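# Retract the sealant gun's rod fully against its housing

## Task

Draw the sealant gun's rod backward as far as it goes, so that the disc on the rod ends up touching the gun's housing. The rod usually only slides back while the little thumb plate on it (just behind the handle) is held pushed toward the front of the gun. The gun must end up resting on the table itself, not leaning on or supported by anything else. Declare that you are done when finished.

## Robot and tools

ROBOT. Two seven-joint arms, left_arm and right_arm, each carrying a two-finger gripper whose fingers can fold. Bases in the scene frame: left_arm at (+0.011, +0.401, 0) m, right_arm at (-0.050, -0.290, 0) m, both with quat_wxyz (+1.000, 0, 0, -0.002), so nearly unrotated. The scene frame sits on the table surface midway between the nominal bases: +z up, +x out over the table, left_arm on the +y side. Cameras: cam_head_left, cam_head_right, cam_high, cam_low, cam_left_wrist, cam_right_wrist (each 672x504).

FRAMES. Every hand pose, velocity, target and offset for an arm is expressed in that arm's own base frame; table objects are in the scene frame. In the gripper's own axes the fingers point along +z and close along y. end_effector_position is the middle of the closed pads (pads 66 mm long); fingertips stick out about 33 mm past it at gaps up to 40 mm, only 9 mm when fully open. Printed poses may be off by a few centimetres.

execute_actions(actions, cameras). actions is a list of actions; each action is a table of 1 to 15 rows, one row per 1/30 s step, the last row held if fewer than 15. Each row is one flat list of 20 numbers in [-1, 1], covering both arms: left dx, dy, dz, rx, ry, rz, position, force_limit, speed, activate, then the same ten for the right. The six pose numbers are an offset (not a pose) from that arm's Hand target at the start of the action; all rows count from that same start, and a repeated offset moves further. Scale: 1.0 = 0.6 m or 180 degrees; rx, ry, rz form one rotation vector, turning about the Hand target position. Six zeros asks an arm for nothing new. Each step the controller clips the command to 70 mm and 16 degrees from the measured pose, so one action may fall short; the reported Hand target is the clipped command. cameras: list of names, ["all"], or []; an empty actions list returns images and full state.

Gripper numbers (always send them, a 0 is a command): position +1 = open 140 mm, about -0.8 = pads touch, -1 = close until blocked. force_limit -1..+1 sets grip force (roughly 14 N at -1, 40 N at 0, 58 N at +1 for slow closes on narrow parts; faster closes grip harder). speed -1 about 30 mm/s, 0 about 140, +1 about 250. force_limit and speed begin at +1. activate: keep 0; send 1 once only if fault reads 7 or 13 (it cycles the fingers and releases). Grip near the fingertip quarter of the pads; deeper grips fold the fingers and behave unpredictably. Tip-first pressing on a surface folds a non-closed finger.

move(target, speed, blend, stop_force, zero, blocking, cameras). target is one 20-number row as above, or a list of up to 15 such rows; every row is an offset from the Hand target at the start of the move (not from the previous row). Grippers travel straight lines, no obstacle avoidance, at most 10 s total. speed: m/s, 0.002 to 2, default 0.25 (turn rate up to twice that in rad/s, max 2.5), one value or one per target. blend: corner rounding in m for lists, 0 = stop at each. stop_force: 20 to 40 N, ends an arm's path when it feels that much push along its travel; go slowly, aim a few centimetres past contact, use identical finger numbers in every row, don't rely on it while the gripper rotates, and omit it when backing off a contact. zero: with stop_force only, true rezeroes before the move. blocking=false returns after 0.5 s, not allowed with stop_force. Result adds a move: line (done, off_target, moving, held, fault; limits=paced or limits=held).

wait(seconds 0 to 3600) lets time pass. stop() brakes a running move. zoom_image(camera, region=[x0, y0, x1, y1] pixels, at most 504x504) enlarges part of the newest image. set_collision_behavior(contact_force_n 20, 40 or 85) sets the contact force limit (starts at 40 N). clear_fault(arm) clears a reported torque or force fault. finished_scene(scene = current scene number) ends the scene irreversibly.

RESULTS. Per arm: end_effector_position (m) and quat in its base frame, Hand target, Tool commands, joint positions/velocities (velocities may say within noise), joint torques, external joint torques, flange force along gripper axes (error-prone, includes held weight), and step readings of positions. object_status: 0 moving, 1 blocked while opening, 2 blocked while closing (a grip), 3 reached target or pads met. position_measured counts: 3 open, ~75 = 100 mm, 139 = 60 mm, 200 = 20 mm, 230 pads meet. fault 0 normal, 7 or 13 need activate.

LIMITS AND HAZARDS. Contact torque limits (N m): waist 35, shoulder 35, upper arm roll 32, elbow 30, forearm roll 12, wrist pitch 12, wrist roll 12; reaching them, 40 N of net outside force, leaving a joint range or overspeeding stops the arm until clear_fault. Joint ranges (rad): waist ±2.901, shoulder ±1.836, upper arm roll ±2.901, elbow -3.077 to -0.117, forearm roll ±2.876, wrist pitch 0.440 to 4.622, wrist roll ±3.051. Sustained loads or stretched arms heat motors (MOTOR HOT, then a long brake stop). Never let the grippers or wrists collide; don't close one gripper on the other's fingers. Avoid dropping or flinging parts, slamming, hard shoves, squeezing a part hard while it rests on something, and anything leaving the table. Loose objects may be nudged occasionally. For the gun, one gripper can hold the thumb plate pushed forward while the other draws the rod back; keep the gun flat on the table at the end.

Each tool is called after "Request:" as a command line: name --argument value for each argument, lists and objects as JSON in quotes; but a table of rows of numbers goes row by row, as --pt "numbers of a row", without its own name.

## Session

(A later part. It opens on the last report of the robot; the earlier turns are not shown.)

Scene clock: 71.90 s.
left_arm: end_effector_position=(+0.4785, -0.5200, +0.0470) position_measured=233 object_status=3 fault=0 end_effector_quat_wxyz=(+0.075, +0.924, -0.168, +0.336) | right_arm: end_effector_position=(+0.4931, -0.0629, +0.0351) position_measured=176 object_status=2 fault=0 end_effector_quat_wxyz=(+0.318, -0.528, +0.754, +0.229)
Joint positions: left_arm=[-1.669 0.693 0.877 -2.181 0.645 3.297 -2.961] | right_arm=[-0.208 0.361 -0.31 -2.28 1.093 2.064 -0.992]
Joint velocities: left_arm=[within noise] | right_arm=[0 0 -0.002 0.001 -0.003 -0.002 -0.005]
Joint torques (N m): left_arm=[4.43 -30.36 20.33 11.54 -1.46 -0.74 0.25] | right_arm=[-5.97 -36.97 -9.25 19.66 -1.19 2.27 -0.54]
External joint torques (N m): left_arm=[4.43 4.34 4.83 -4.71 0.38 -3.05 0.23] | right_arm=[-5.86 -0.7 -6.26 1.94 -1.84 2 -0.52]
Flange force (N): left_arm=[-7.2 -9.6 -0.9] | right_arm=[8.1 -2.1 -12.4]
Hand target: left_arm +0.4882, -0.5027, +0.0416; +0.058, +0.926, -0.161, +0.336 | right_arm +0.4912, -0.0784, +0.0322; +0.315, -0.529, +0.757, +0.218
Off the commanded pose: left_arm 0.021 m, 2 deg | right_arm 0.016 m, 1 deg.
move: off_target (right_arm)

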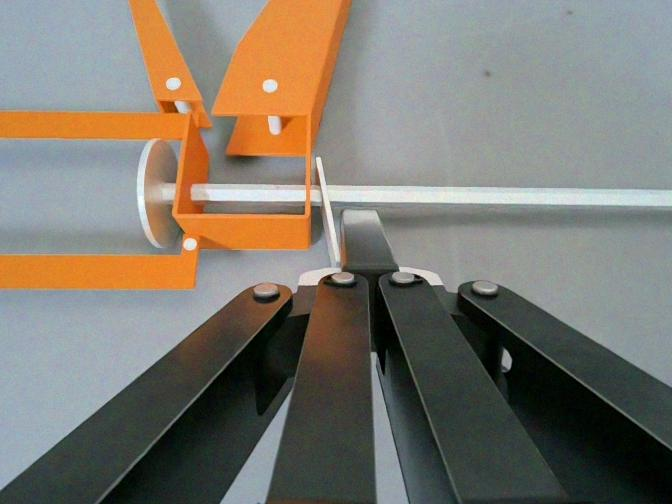

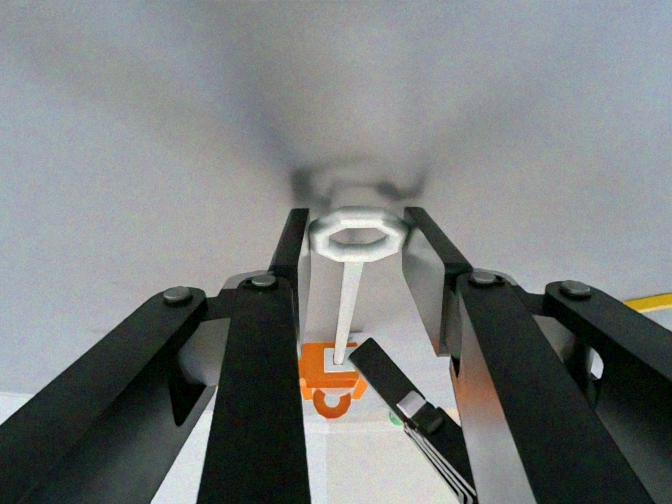

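Request:
move --target '[0,0,0,0,0,0,-1,-0.5,0,0, -0.0047,-0.0125,0,0,0,0,-1,-0.3,-1,0]' --speed 0.03 --cameras '["cam_left_wrist", "cam_right_wrist"]'

Request:
zoom_image --camera "cam_left_wrist" --region '[110, 110, 260, 270]'

Scene clock: 73.37 s.
left_arm: end_effector_position=(+0.4784, -0.5203, +0.0471) position_measured=233 object_status=3 fault=0 end_effector_quat_wxyz=(+0.075, +0.924, -0.168, +0.336) | right_arm: end_effector_position=(+0.4902, -0.0700, +0.0351) position_measured=176 object_status=2 fault=0 end_effector_quat_wxyz=(+0.318, -0.528, +0.753, +0.230)
Joint positions: left_arm=[-1.669 0.693 0.877 -2.181 0.645 3.298 -2.961] | right_arm=[-0.214 0.366 -0.322 -2.274 1.084 2.051 -0.999]
Joint velocities: left_arm=[within noise] | right_arm=[0.001 -0.001 -0.002 0.002 0.001 -0.004 -0.004]
Joint torques (N m): left_arm=[4.39 -30.37 20.28 11.44 -1.45 -0.83 0.26] | right_arm=[-6.11 -37.01 -8.93 19.68 -1.04 2.43 -0.53]
External joint torques (N m): left_arm=[4.39 4.45 4.74 -4.86 0.4 -3.15 0.24] | right_arm=[-6.13 -0.76 -5.92 2.04 -1.71 2.2 -0.51]
Flange force (N): left_arm=[-7.4 -9.5 -1.0] | right_arm=[8.2 -2.0 -11.8]
Hand target: left_arm +0.4882, -0.5027, +0.0416; +0.058, +0.926, -0.161, +0.336 | right_arm +0.4884, -0.0859, +0.0322; +0.315, -0.529, +0.757, +0.218
Off the commanded pose: left_arm 0.021 m, 2 deg | right_arm 0.016 m, 1 deg.
move: off_target (right_arm)

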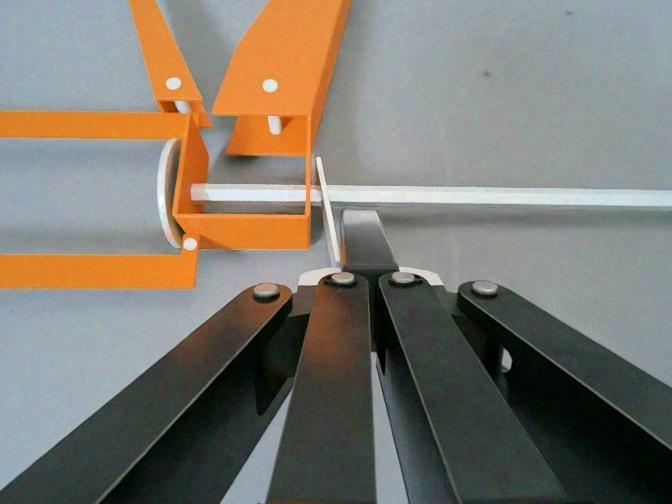

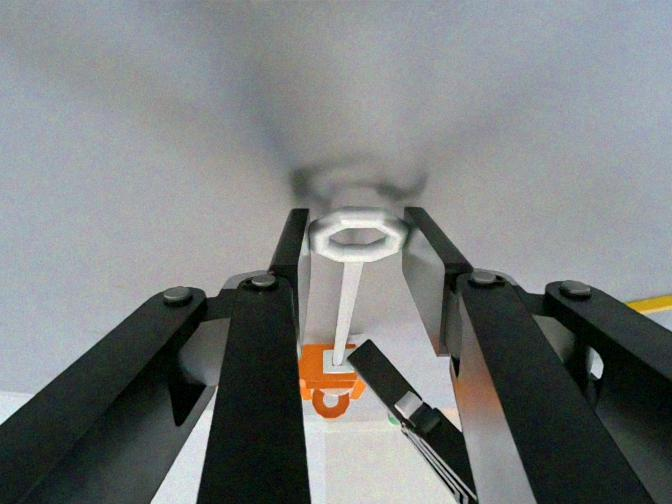

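Scaled by 3.150.

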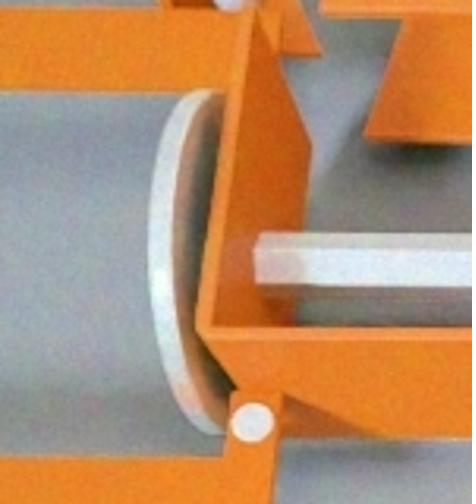

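Request:
move --target '[0,0,0,0,0,0,-1,-0.5,0,0, -0.0035,-0.0093,0,0,0,0,-1,-0.3,-1,0]' --speed 0.03 --cameras '["cam_left_wrist", "cam_right_wrist"]'

Request:
zoom_image --camera "cam_left_wrist" --region '[110, 110, 260, 270]'

Scene clock: 74.17 s.
left_arm: end_effector_position=(+0.4783, -0.5206, +0.0474) position_measured=233 object_status=3 fault=0 end_effector_quat_wxyz=(+0.076, +0.924, -0.168, +0.336) | right_arm: end_effector_position=(+0.4884, -0.0752, +0.0353) position_measured=176 object_status=2 fault=0 end_effector_quat_wxyz=(+0.319, -0.528, +0.753, +0.230)
Joint positions: left_arm=[-1.669 0.692 0.877 -2.18 0.645 3.298 -2.961] | right_arm=[-0.218 0.37 -0.332 -2.269 1.078 2.041 -1.004]
Joint velocities: left_arm=[within noise] | right_arm=[0.001 0.001 -0.002 0 0 -0.003 -0.004]
Joint torques (N m): left_arm=[4.66 -30.14 20.39 11.32 -1.46 -0.9 0.24] | right_arm=[-6.2 -36.96 -9.34 19.86 -1.17 2.54 -0.59]
External joint torques (N m): left_arm=[4.79 4.69 4.95 -5.04 0.38 -3.23 0.22] | right_arm=[-6.21 -0.47 -6.19 2.06 -1.86 2.3 -0.57]
Flange force (N): left_arm=[-7.2 -9.9 -0.2] | right_arm=[9.0 -2.3 -11.8]
Hand target: left_arm +0.4882, -0.5027, +0.0416; +0.058, +0.926, -0.161, +0.336 | right_arm +0.4863, -0.0915, +0.0322; +0.315, -0.529, +0.757, +0.218
Off the commanded pose: left_arm 0.021 m, 2 deg | right_arm 0.017 m, 2 deg.
move: off_target (right_arm)

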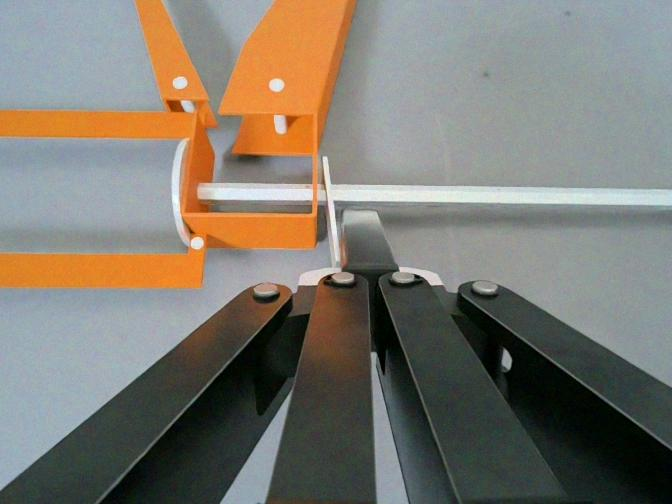

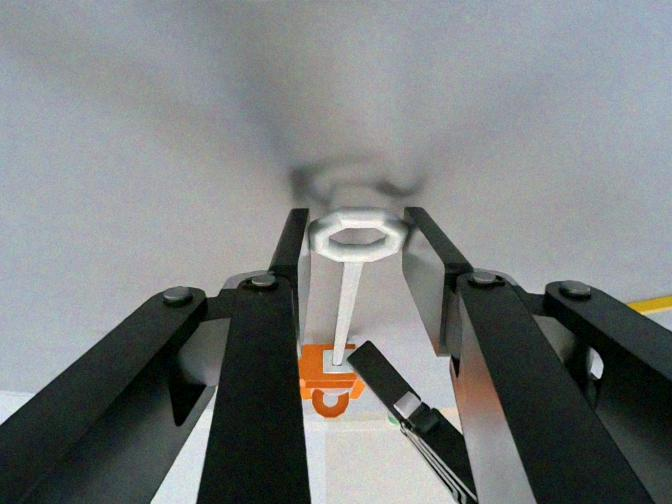

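Scaled by 3.150.

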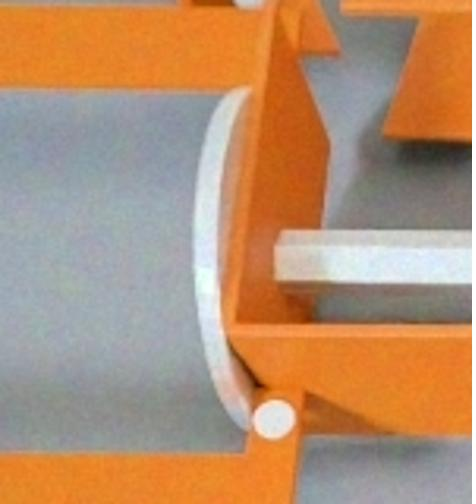

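Request:
move --target '[0,0,0,0,0,0,-1,-0.5,0,0, -0.0024,-0.0063,0,0,0,0,-1,-0.3,-1,0]' --speed 0.02 --cameras '["cam_left_wrist", "cam_right_wrist", "cam_high"]'

Request:
zoom_image --camera "cam_left_wrist" --region '[110, 110, 260, 270]'

Request:
zoom_image --camera "cam_left_wrist" --region '[270, 130, 420, 290]'

Scene clock: 75.53 s.
left_arm: end_effector_position=(+0.4780, -0.5211, +0.0475) position_measured=233 object_status=3 fault=0 end_effector_quat_wxyz=(+0.076, +0.924, -0.168, +0.336) | right_arm: end_effector_position=(+0.4872, -0.0783, +0.0355) position_measured=176 object_status=2 fault=0 end_effector_quat_wxyz=(+0.319, -0.528, +0.753, +0.231)
Joint positions: left_arm=[-1.669 0.692 0.877 -2.18 0.645 3.299 -2.961] | right_arm=[-0.219 0.372 -0.339 -2.266 1.075 2.033 -1.006]
Joint velocities: left_arm=[within noise] | right_arm=[-0.001 0.002 -0.003 0.001 0 -0.004 0]
Joint torques (N m): left_arm=[4.7 -30.12 20.81 11.23 -1.45 -1.05 0.23] | right_arm=[-6.3 -37.01 -9.29 19.92 -1.28 2.68 -0.59]
External joint torques (N m): left_arm=[4.5 4.74 5.1 -5.08 0.42 -3.36 0.21] | right_arm=[-6.43 -0.55 -6.16 2.19 -1.98 2.47 -0.57]
Flange force (N): left_arm=[-8.4 -10.0 -1.5] | right_arm=[9.1 -2.3 -12.1]
Hand target: left_arm +0.4882, -0.5027, +0.0416; +0.058, +0.926, -0.161, +0.336 | right_arm +0.4849, -0.0953, +0.0322; +0.315, -0.529, +0.757, +0.218
Off the commanded pose: left_arm 0.022 m, 2 deg | right_arm 0.017 m, 2 deg.
move: off_target (right_arm)
Images, in order (width x height): cam_high 672x504, cam_left_wrist 672x504, cam_right_wrist 672x504.

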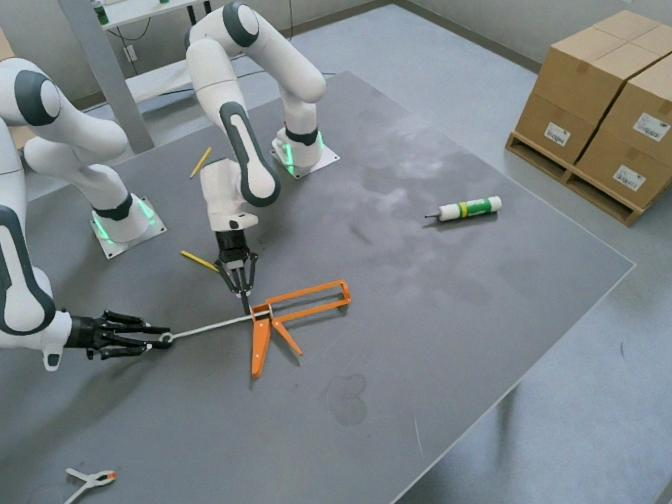

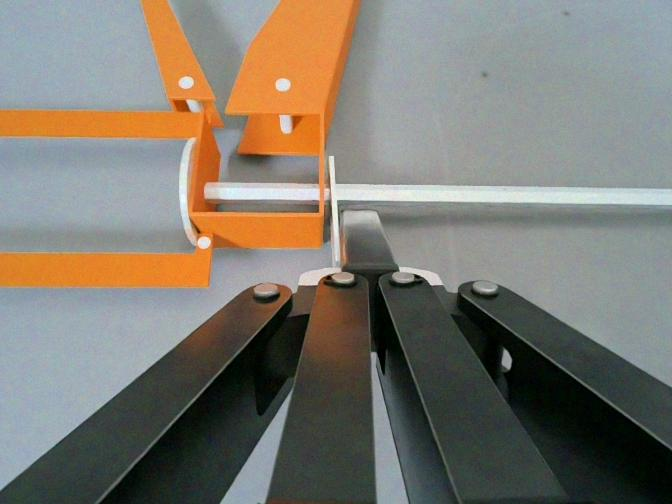

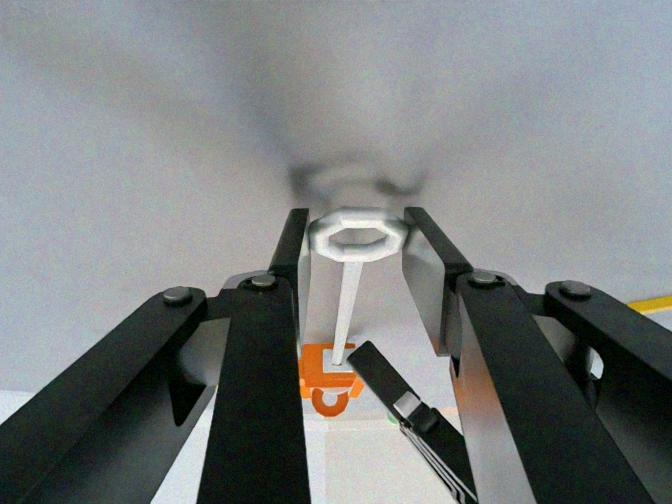

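Scaled by 3.150.

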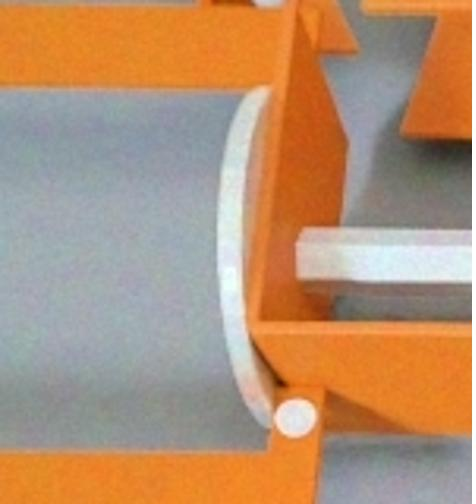

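Scaled by 3.150.

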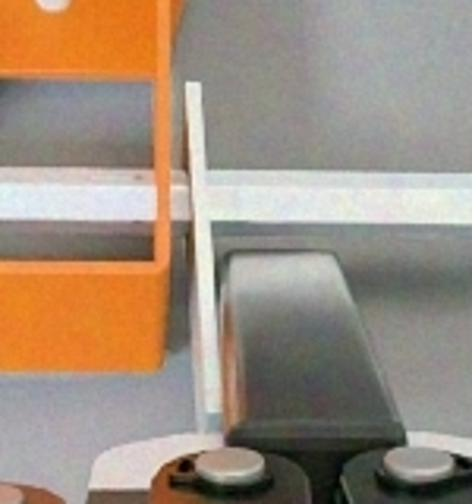

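Request:
move --target '[-0.0347,-0.0673,0.005,0,0,0,-1,-0.5,0,0, 0.0047,0.0125,0,0,0,0,-1,-0.3,-1,0]' --speed 0.03 --cameras '["cam_left_wrist", "cam_right_wrist", "cam_high"]'

Request:
zoom_image --camera "cam_left_wrist" --region '[80, 80, 380, 300]'

Scene clock: 78.23 s.
left_arm: end_effector_position=(+0.4679, -0.5430, +0.0456) position_measured=233 object_status=3 fault=0 end_effector_quat_wxyz=(+0.059, +0.925, -0.164, +0.337) | right_arm: end_effector_position=(+0.4868, -0.0852, +0.0324) position_measured=176 object_status=2 fault=0 end_effector_quat_wxyz=(+0.315, -0.529, +0.756, +0.222)
Joint positions: left_arm=[-1.677 0.694 0.828 -2.121 0.62 3.187 -2.967] | right_arm=[-0.214 0.372 -0.347 -2.268 1.073 2.051 -1.009]
Joint velocities: left_arm=[0.002 -0.001 0 0.001 -0.001 -0.004 -0.001] | right_arm=[within noise]
Joint torques (N m): left_arm=[-0.98 -34.7 15.24 17.79 -1.99 1.85 -0.08] | right_arm=[-1.07 -38.07 -3.57 18.33 0.72 0.86 -0.24]
External joint torques (N m): left_arm=[-0.94 1.88 0.07 0.73 -0.35 -0.41 -0.1] | right_arm=[-1.15 -1.55 -0.27 0.44 0.03 0.57 -0.22]
Flange force (N): left_arm=[-4.3 2.8 3.5] | right_arm=[-1.5 2.4 -2.1]
Hand target: left_arm +0.4674, -0.5430, +0.0446; +0.058, +0.926, -0.161, +0.336 | right_arm +0.4877, -0.0878, +0.0322; +0.315, -0.529, +0.757, +0.218
Off the commanded pose: left_arm 0.001 m, 0 deg | right_arm 0.003 m, 0 deg.
move: done
Images, in order (width x height): cam_high 672x504, cam_left_wrist 672x504, cam_right_wrist 672x504.

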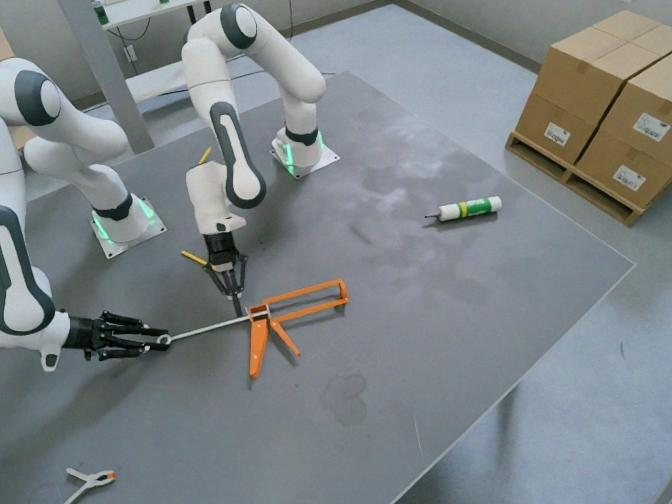

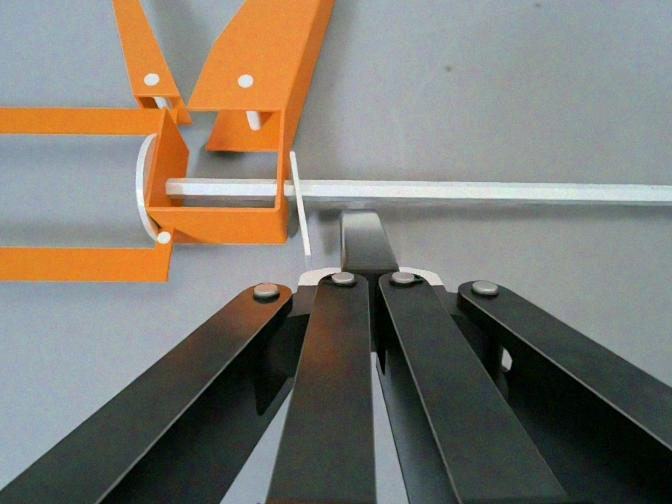

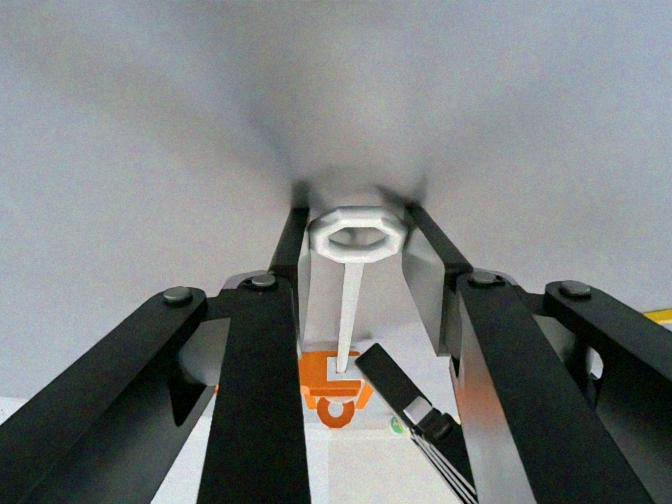

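Scaled by 1.680.

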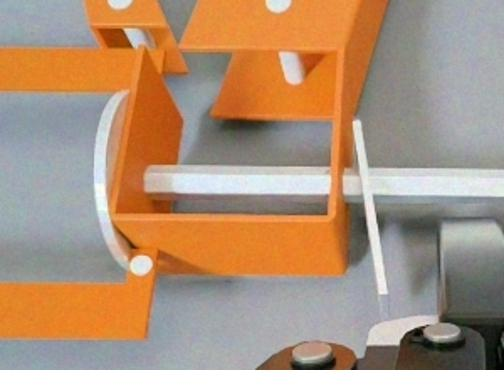

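Request:
move --target '[-0.121,0.0435,0.1532,0,0,0,-1,-0.5,0,0, 0,0,0,0,0,0,-1,-0.3,-1,0]' --speed 0.15 --cameras '["cam_left_wrist", "cam_right_wrist"]'

Scene clock: 80.10 s.
left_arm: end_effector_position=(+0.3944, -0.5188, +0.1375) position_measured=233 object_status=3 fault=0 end_effector_quat_wxyz=(+0.060, +0.925, -0.165, +0.337) | right_arm: end_effector_position=(+0.4869, -0.0852, +0.0324) position_measured=176 object_status=2 fault=0 end_effector_quat_wxyz=(+0.315, -0.529, +0.756, +0.222)
Joint positions: left_arm=[-2.157 0.395 1.199 -2.348 0.697 3.016 -2.98] | right_arm=[-0.214 0.372 -0.347 -2.268 1.073 2.051 -1.009]
Joint torques (N m): left_arm=[-1.47 -19.46 11.87 19.74 -1.66 1.83 -0.16] | right_arm=[-1.04 -38.05 -3.57 18.3 0.72 0.86 -0.25]
External joint torques (N m): left_arm=[-1.54 0.66 0.75 -0.15 -0.42 -0.38 -0.18] | right_arm=[-0.98 -1.71 -0.17 0.58 0.04 0.57 -0.23]
Flange force (N): left_arm=[-6.6 -3.6 -11.0] | right_arm=[-1.9 2.3 -2.1]
Hand target: left_arm +0.3948, -0.5169, +0.1365; +0.058, +0.926, -0.161, +0.336 | right_arm +0.4877, -0.0878, +0.0322; +0.315, -0.529, +0.757, +0.218
Off the commanded pose: left_arm 0.002 m, 0 deg | right_arm 0.003 m, 0 deg.
joint sent to its limit (left arm) — joint 7 (wrist roll), lower limit. The joint targets still meet the commanded pose.
move: done

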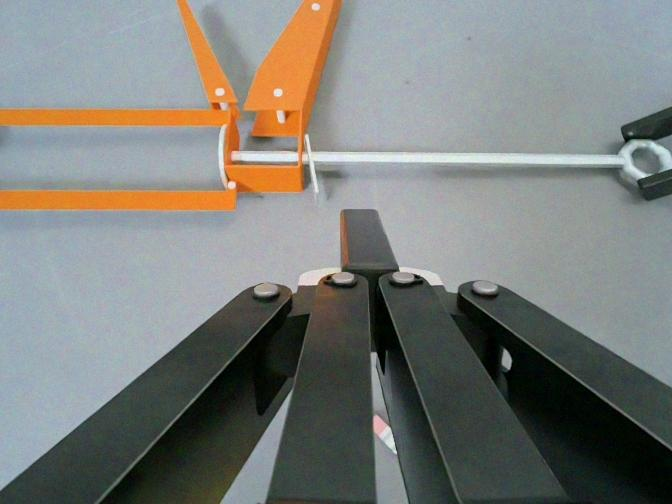

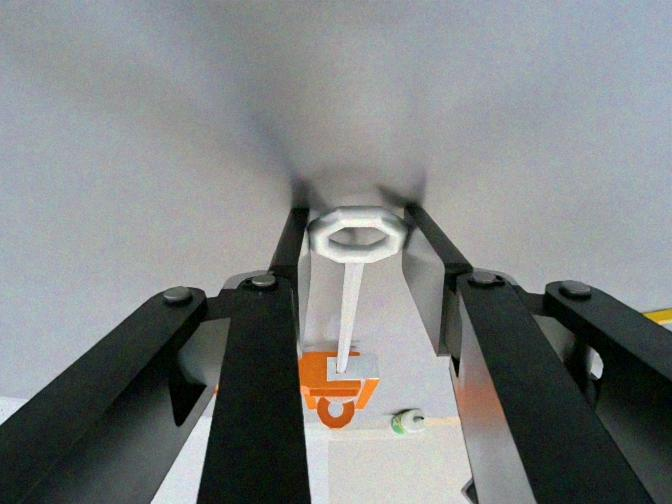

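Request:
move --pt "0 0 0 0 0 0 -1 -0.5 0 0 0 0 0 0 0 0 0.0 -0.3 -1 0" --pt "0 0 0 0 0 0 -1 -0.5 0 0 -0.0486 -0.1328 0.1414 0 0 0 0.0 -0.3 -1 0" --speed 0.12 --cameras '["all"]'

Scene clock: 83.37 s.
left_arm: end_effector_position=(+0.3945, -0.5187, +0.1375) position_measured=233 object_status=3 fault=0 end_effector_quat_wxyz=(+0.060, +0.925, -0.164, +0.337) | right_arm: end_effector_position=(+0.4594, -0.1677, +0.1165) position_measured=129 object_status=3 fault=0 end_effector_quat_wxyz=(+0.317, -0.530, +0.757, +0.216)
Joint positions: left_arm=[-2.157 0.395 1.199 -2.348 0.697 3.016 -2.98] | right_arm=[-0.298 0.249 -0.464 -2.19 0.867 1.867 -0.925]
Joint velocities: left_arm=[within noise] | right_arm=[0.002 -0.001 0 0.001 0 -0.003 0.006]
Joint torques (N m): left_arm=[-1.32 -19.05 11.91 19.7 -1.67 1.84 -0.17] | right_arm=[-0.6 -35.41 -2.27 21.59 0.67 -0.1 0.15]
External joint torques (N m): left_arm=[-1.21 1 0.94 -0.18 -0.45 -0.39 -0.19] | right_arm=[-0.68 -0.99 0.7 0.88 -0.49 -0.53 0.18]
Flange force (N): left_arm=[-6.6 -3.5 -9.1] | right_arm=[-1.2 -1.1 -3.4]
Hand target: left_arm +0.3948, -0.5169, +0.1365; +0.058, +0.926, -0.161, +0.336 | right_arm +0.4585, -0.1675, +0.1170; +0.315, -0.529, +0.757, +0.218
Off the commanded pose: left_arm 0.002 m, 0 deg | right_arm 0.001 m, 0 deg.
joint sent to its limit (left arm) — joint 7 (wrist roll), lower limit. The joint targets still meet the commanded pose.
move: done

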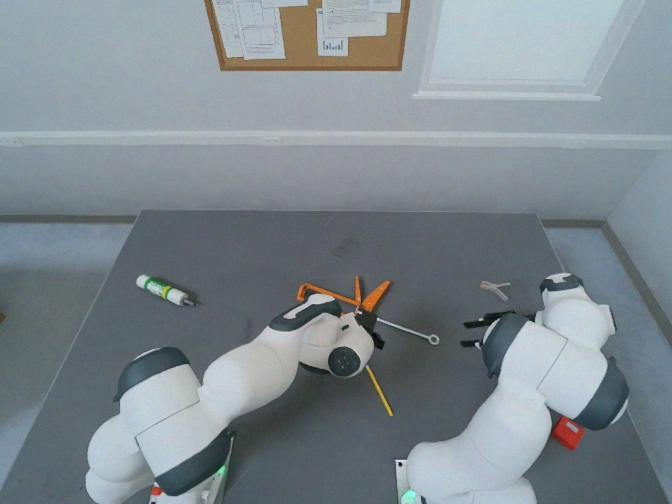

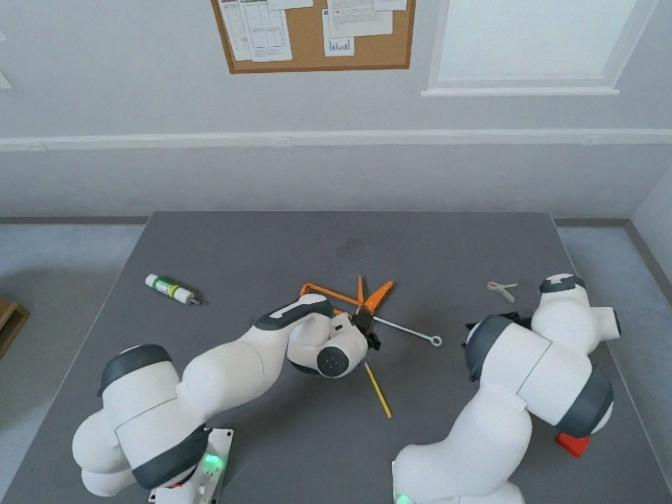

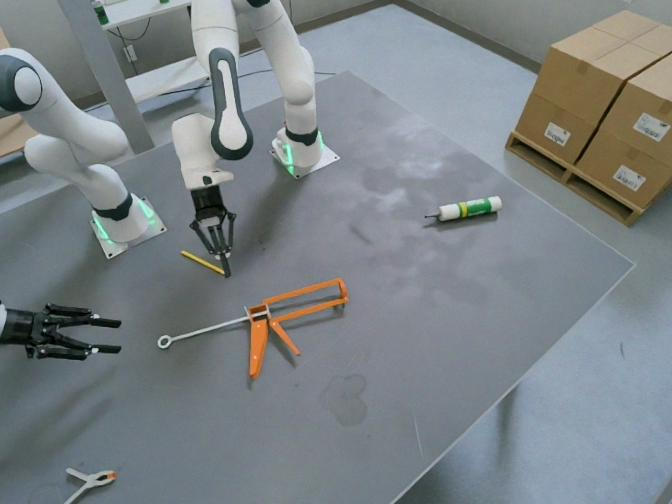

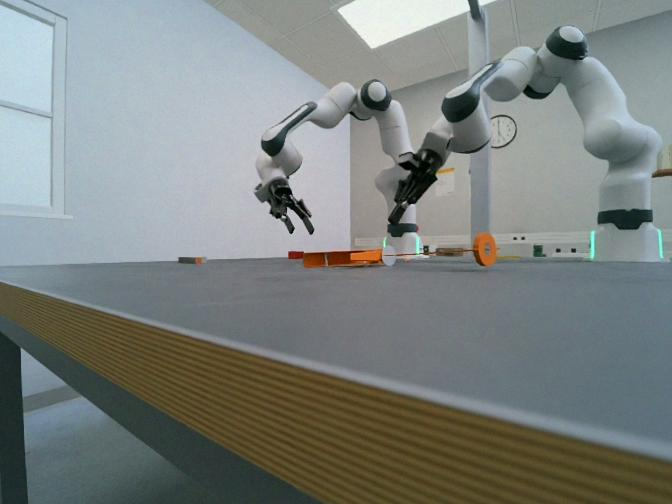

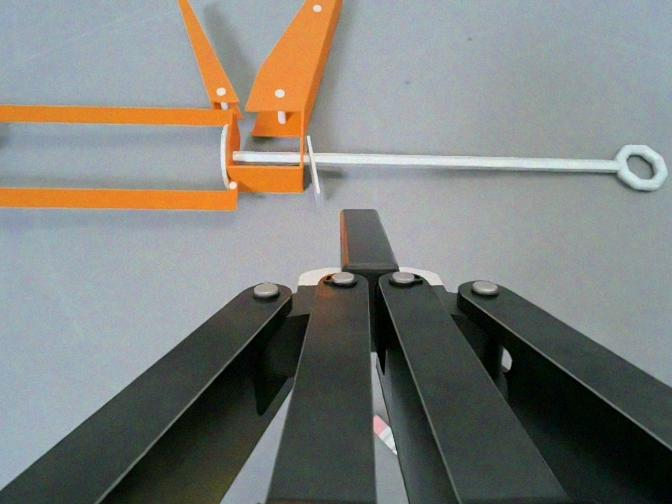

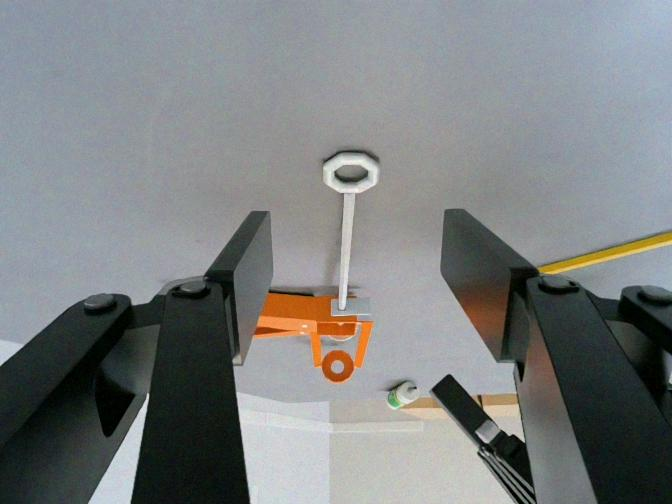

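Request:
zoom_image --camera "cam_left_wrist" --region '[190, 80, 340, 220]'

Request:
zoom_image --camera "cam_low" --region '[360, 220, 510, 280]'

Scaled by 3.360.

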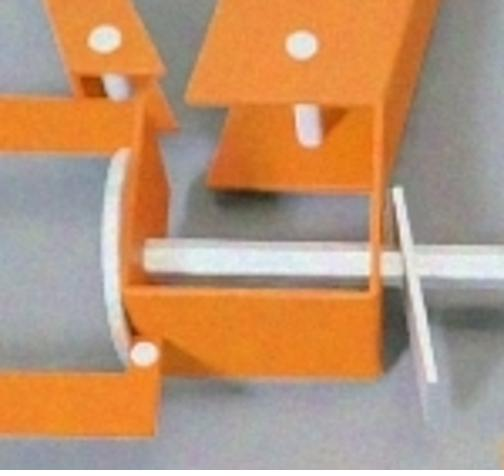

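Scaled by 3.360.

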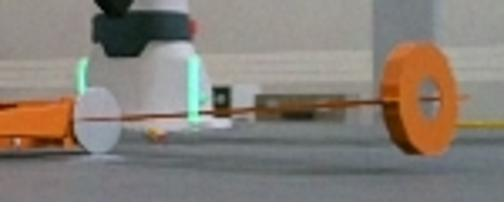

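Request:
zoom_image --camera "cam_right_wrist" --region '[260, 270, 420, 400]'

Request:
zoom_image --camera "cam_high" --region '[230, 270, 360, 390]'

Scaled by 3.150.

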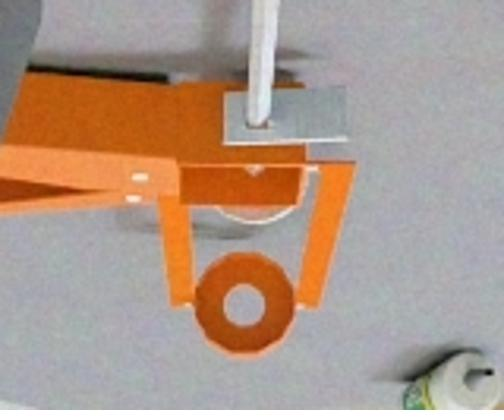

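Scaled by 3.877.

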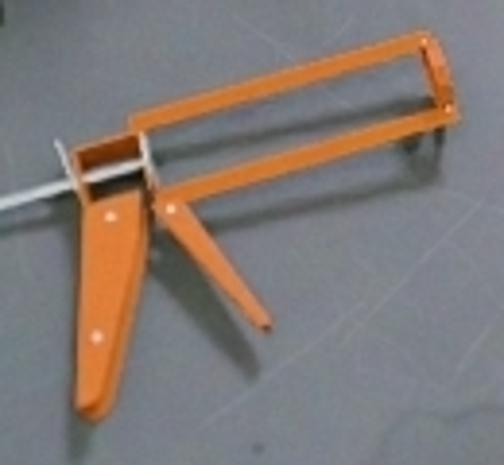

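Request:
finished_scene --scene 1

The scene is finished: the task was done.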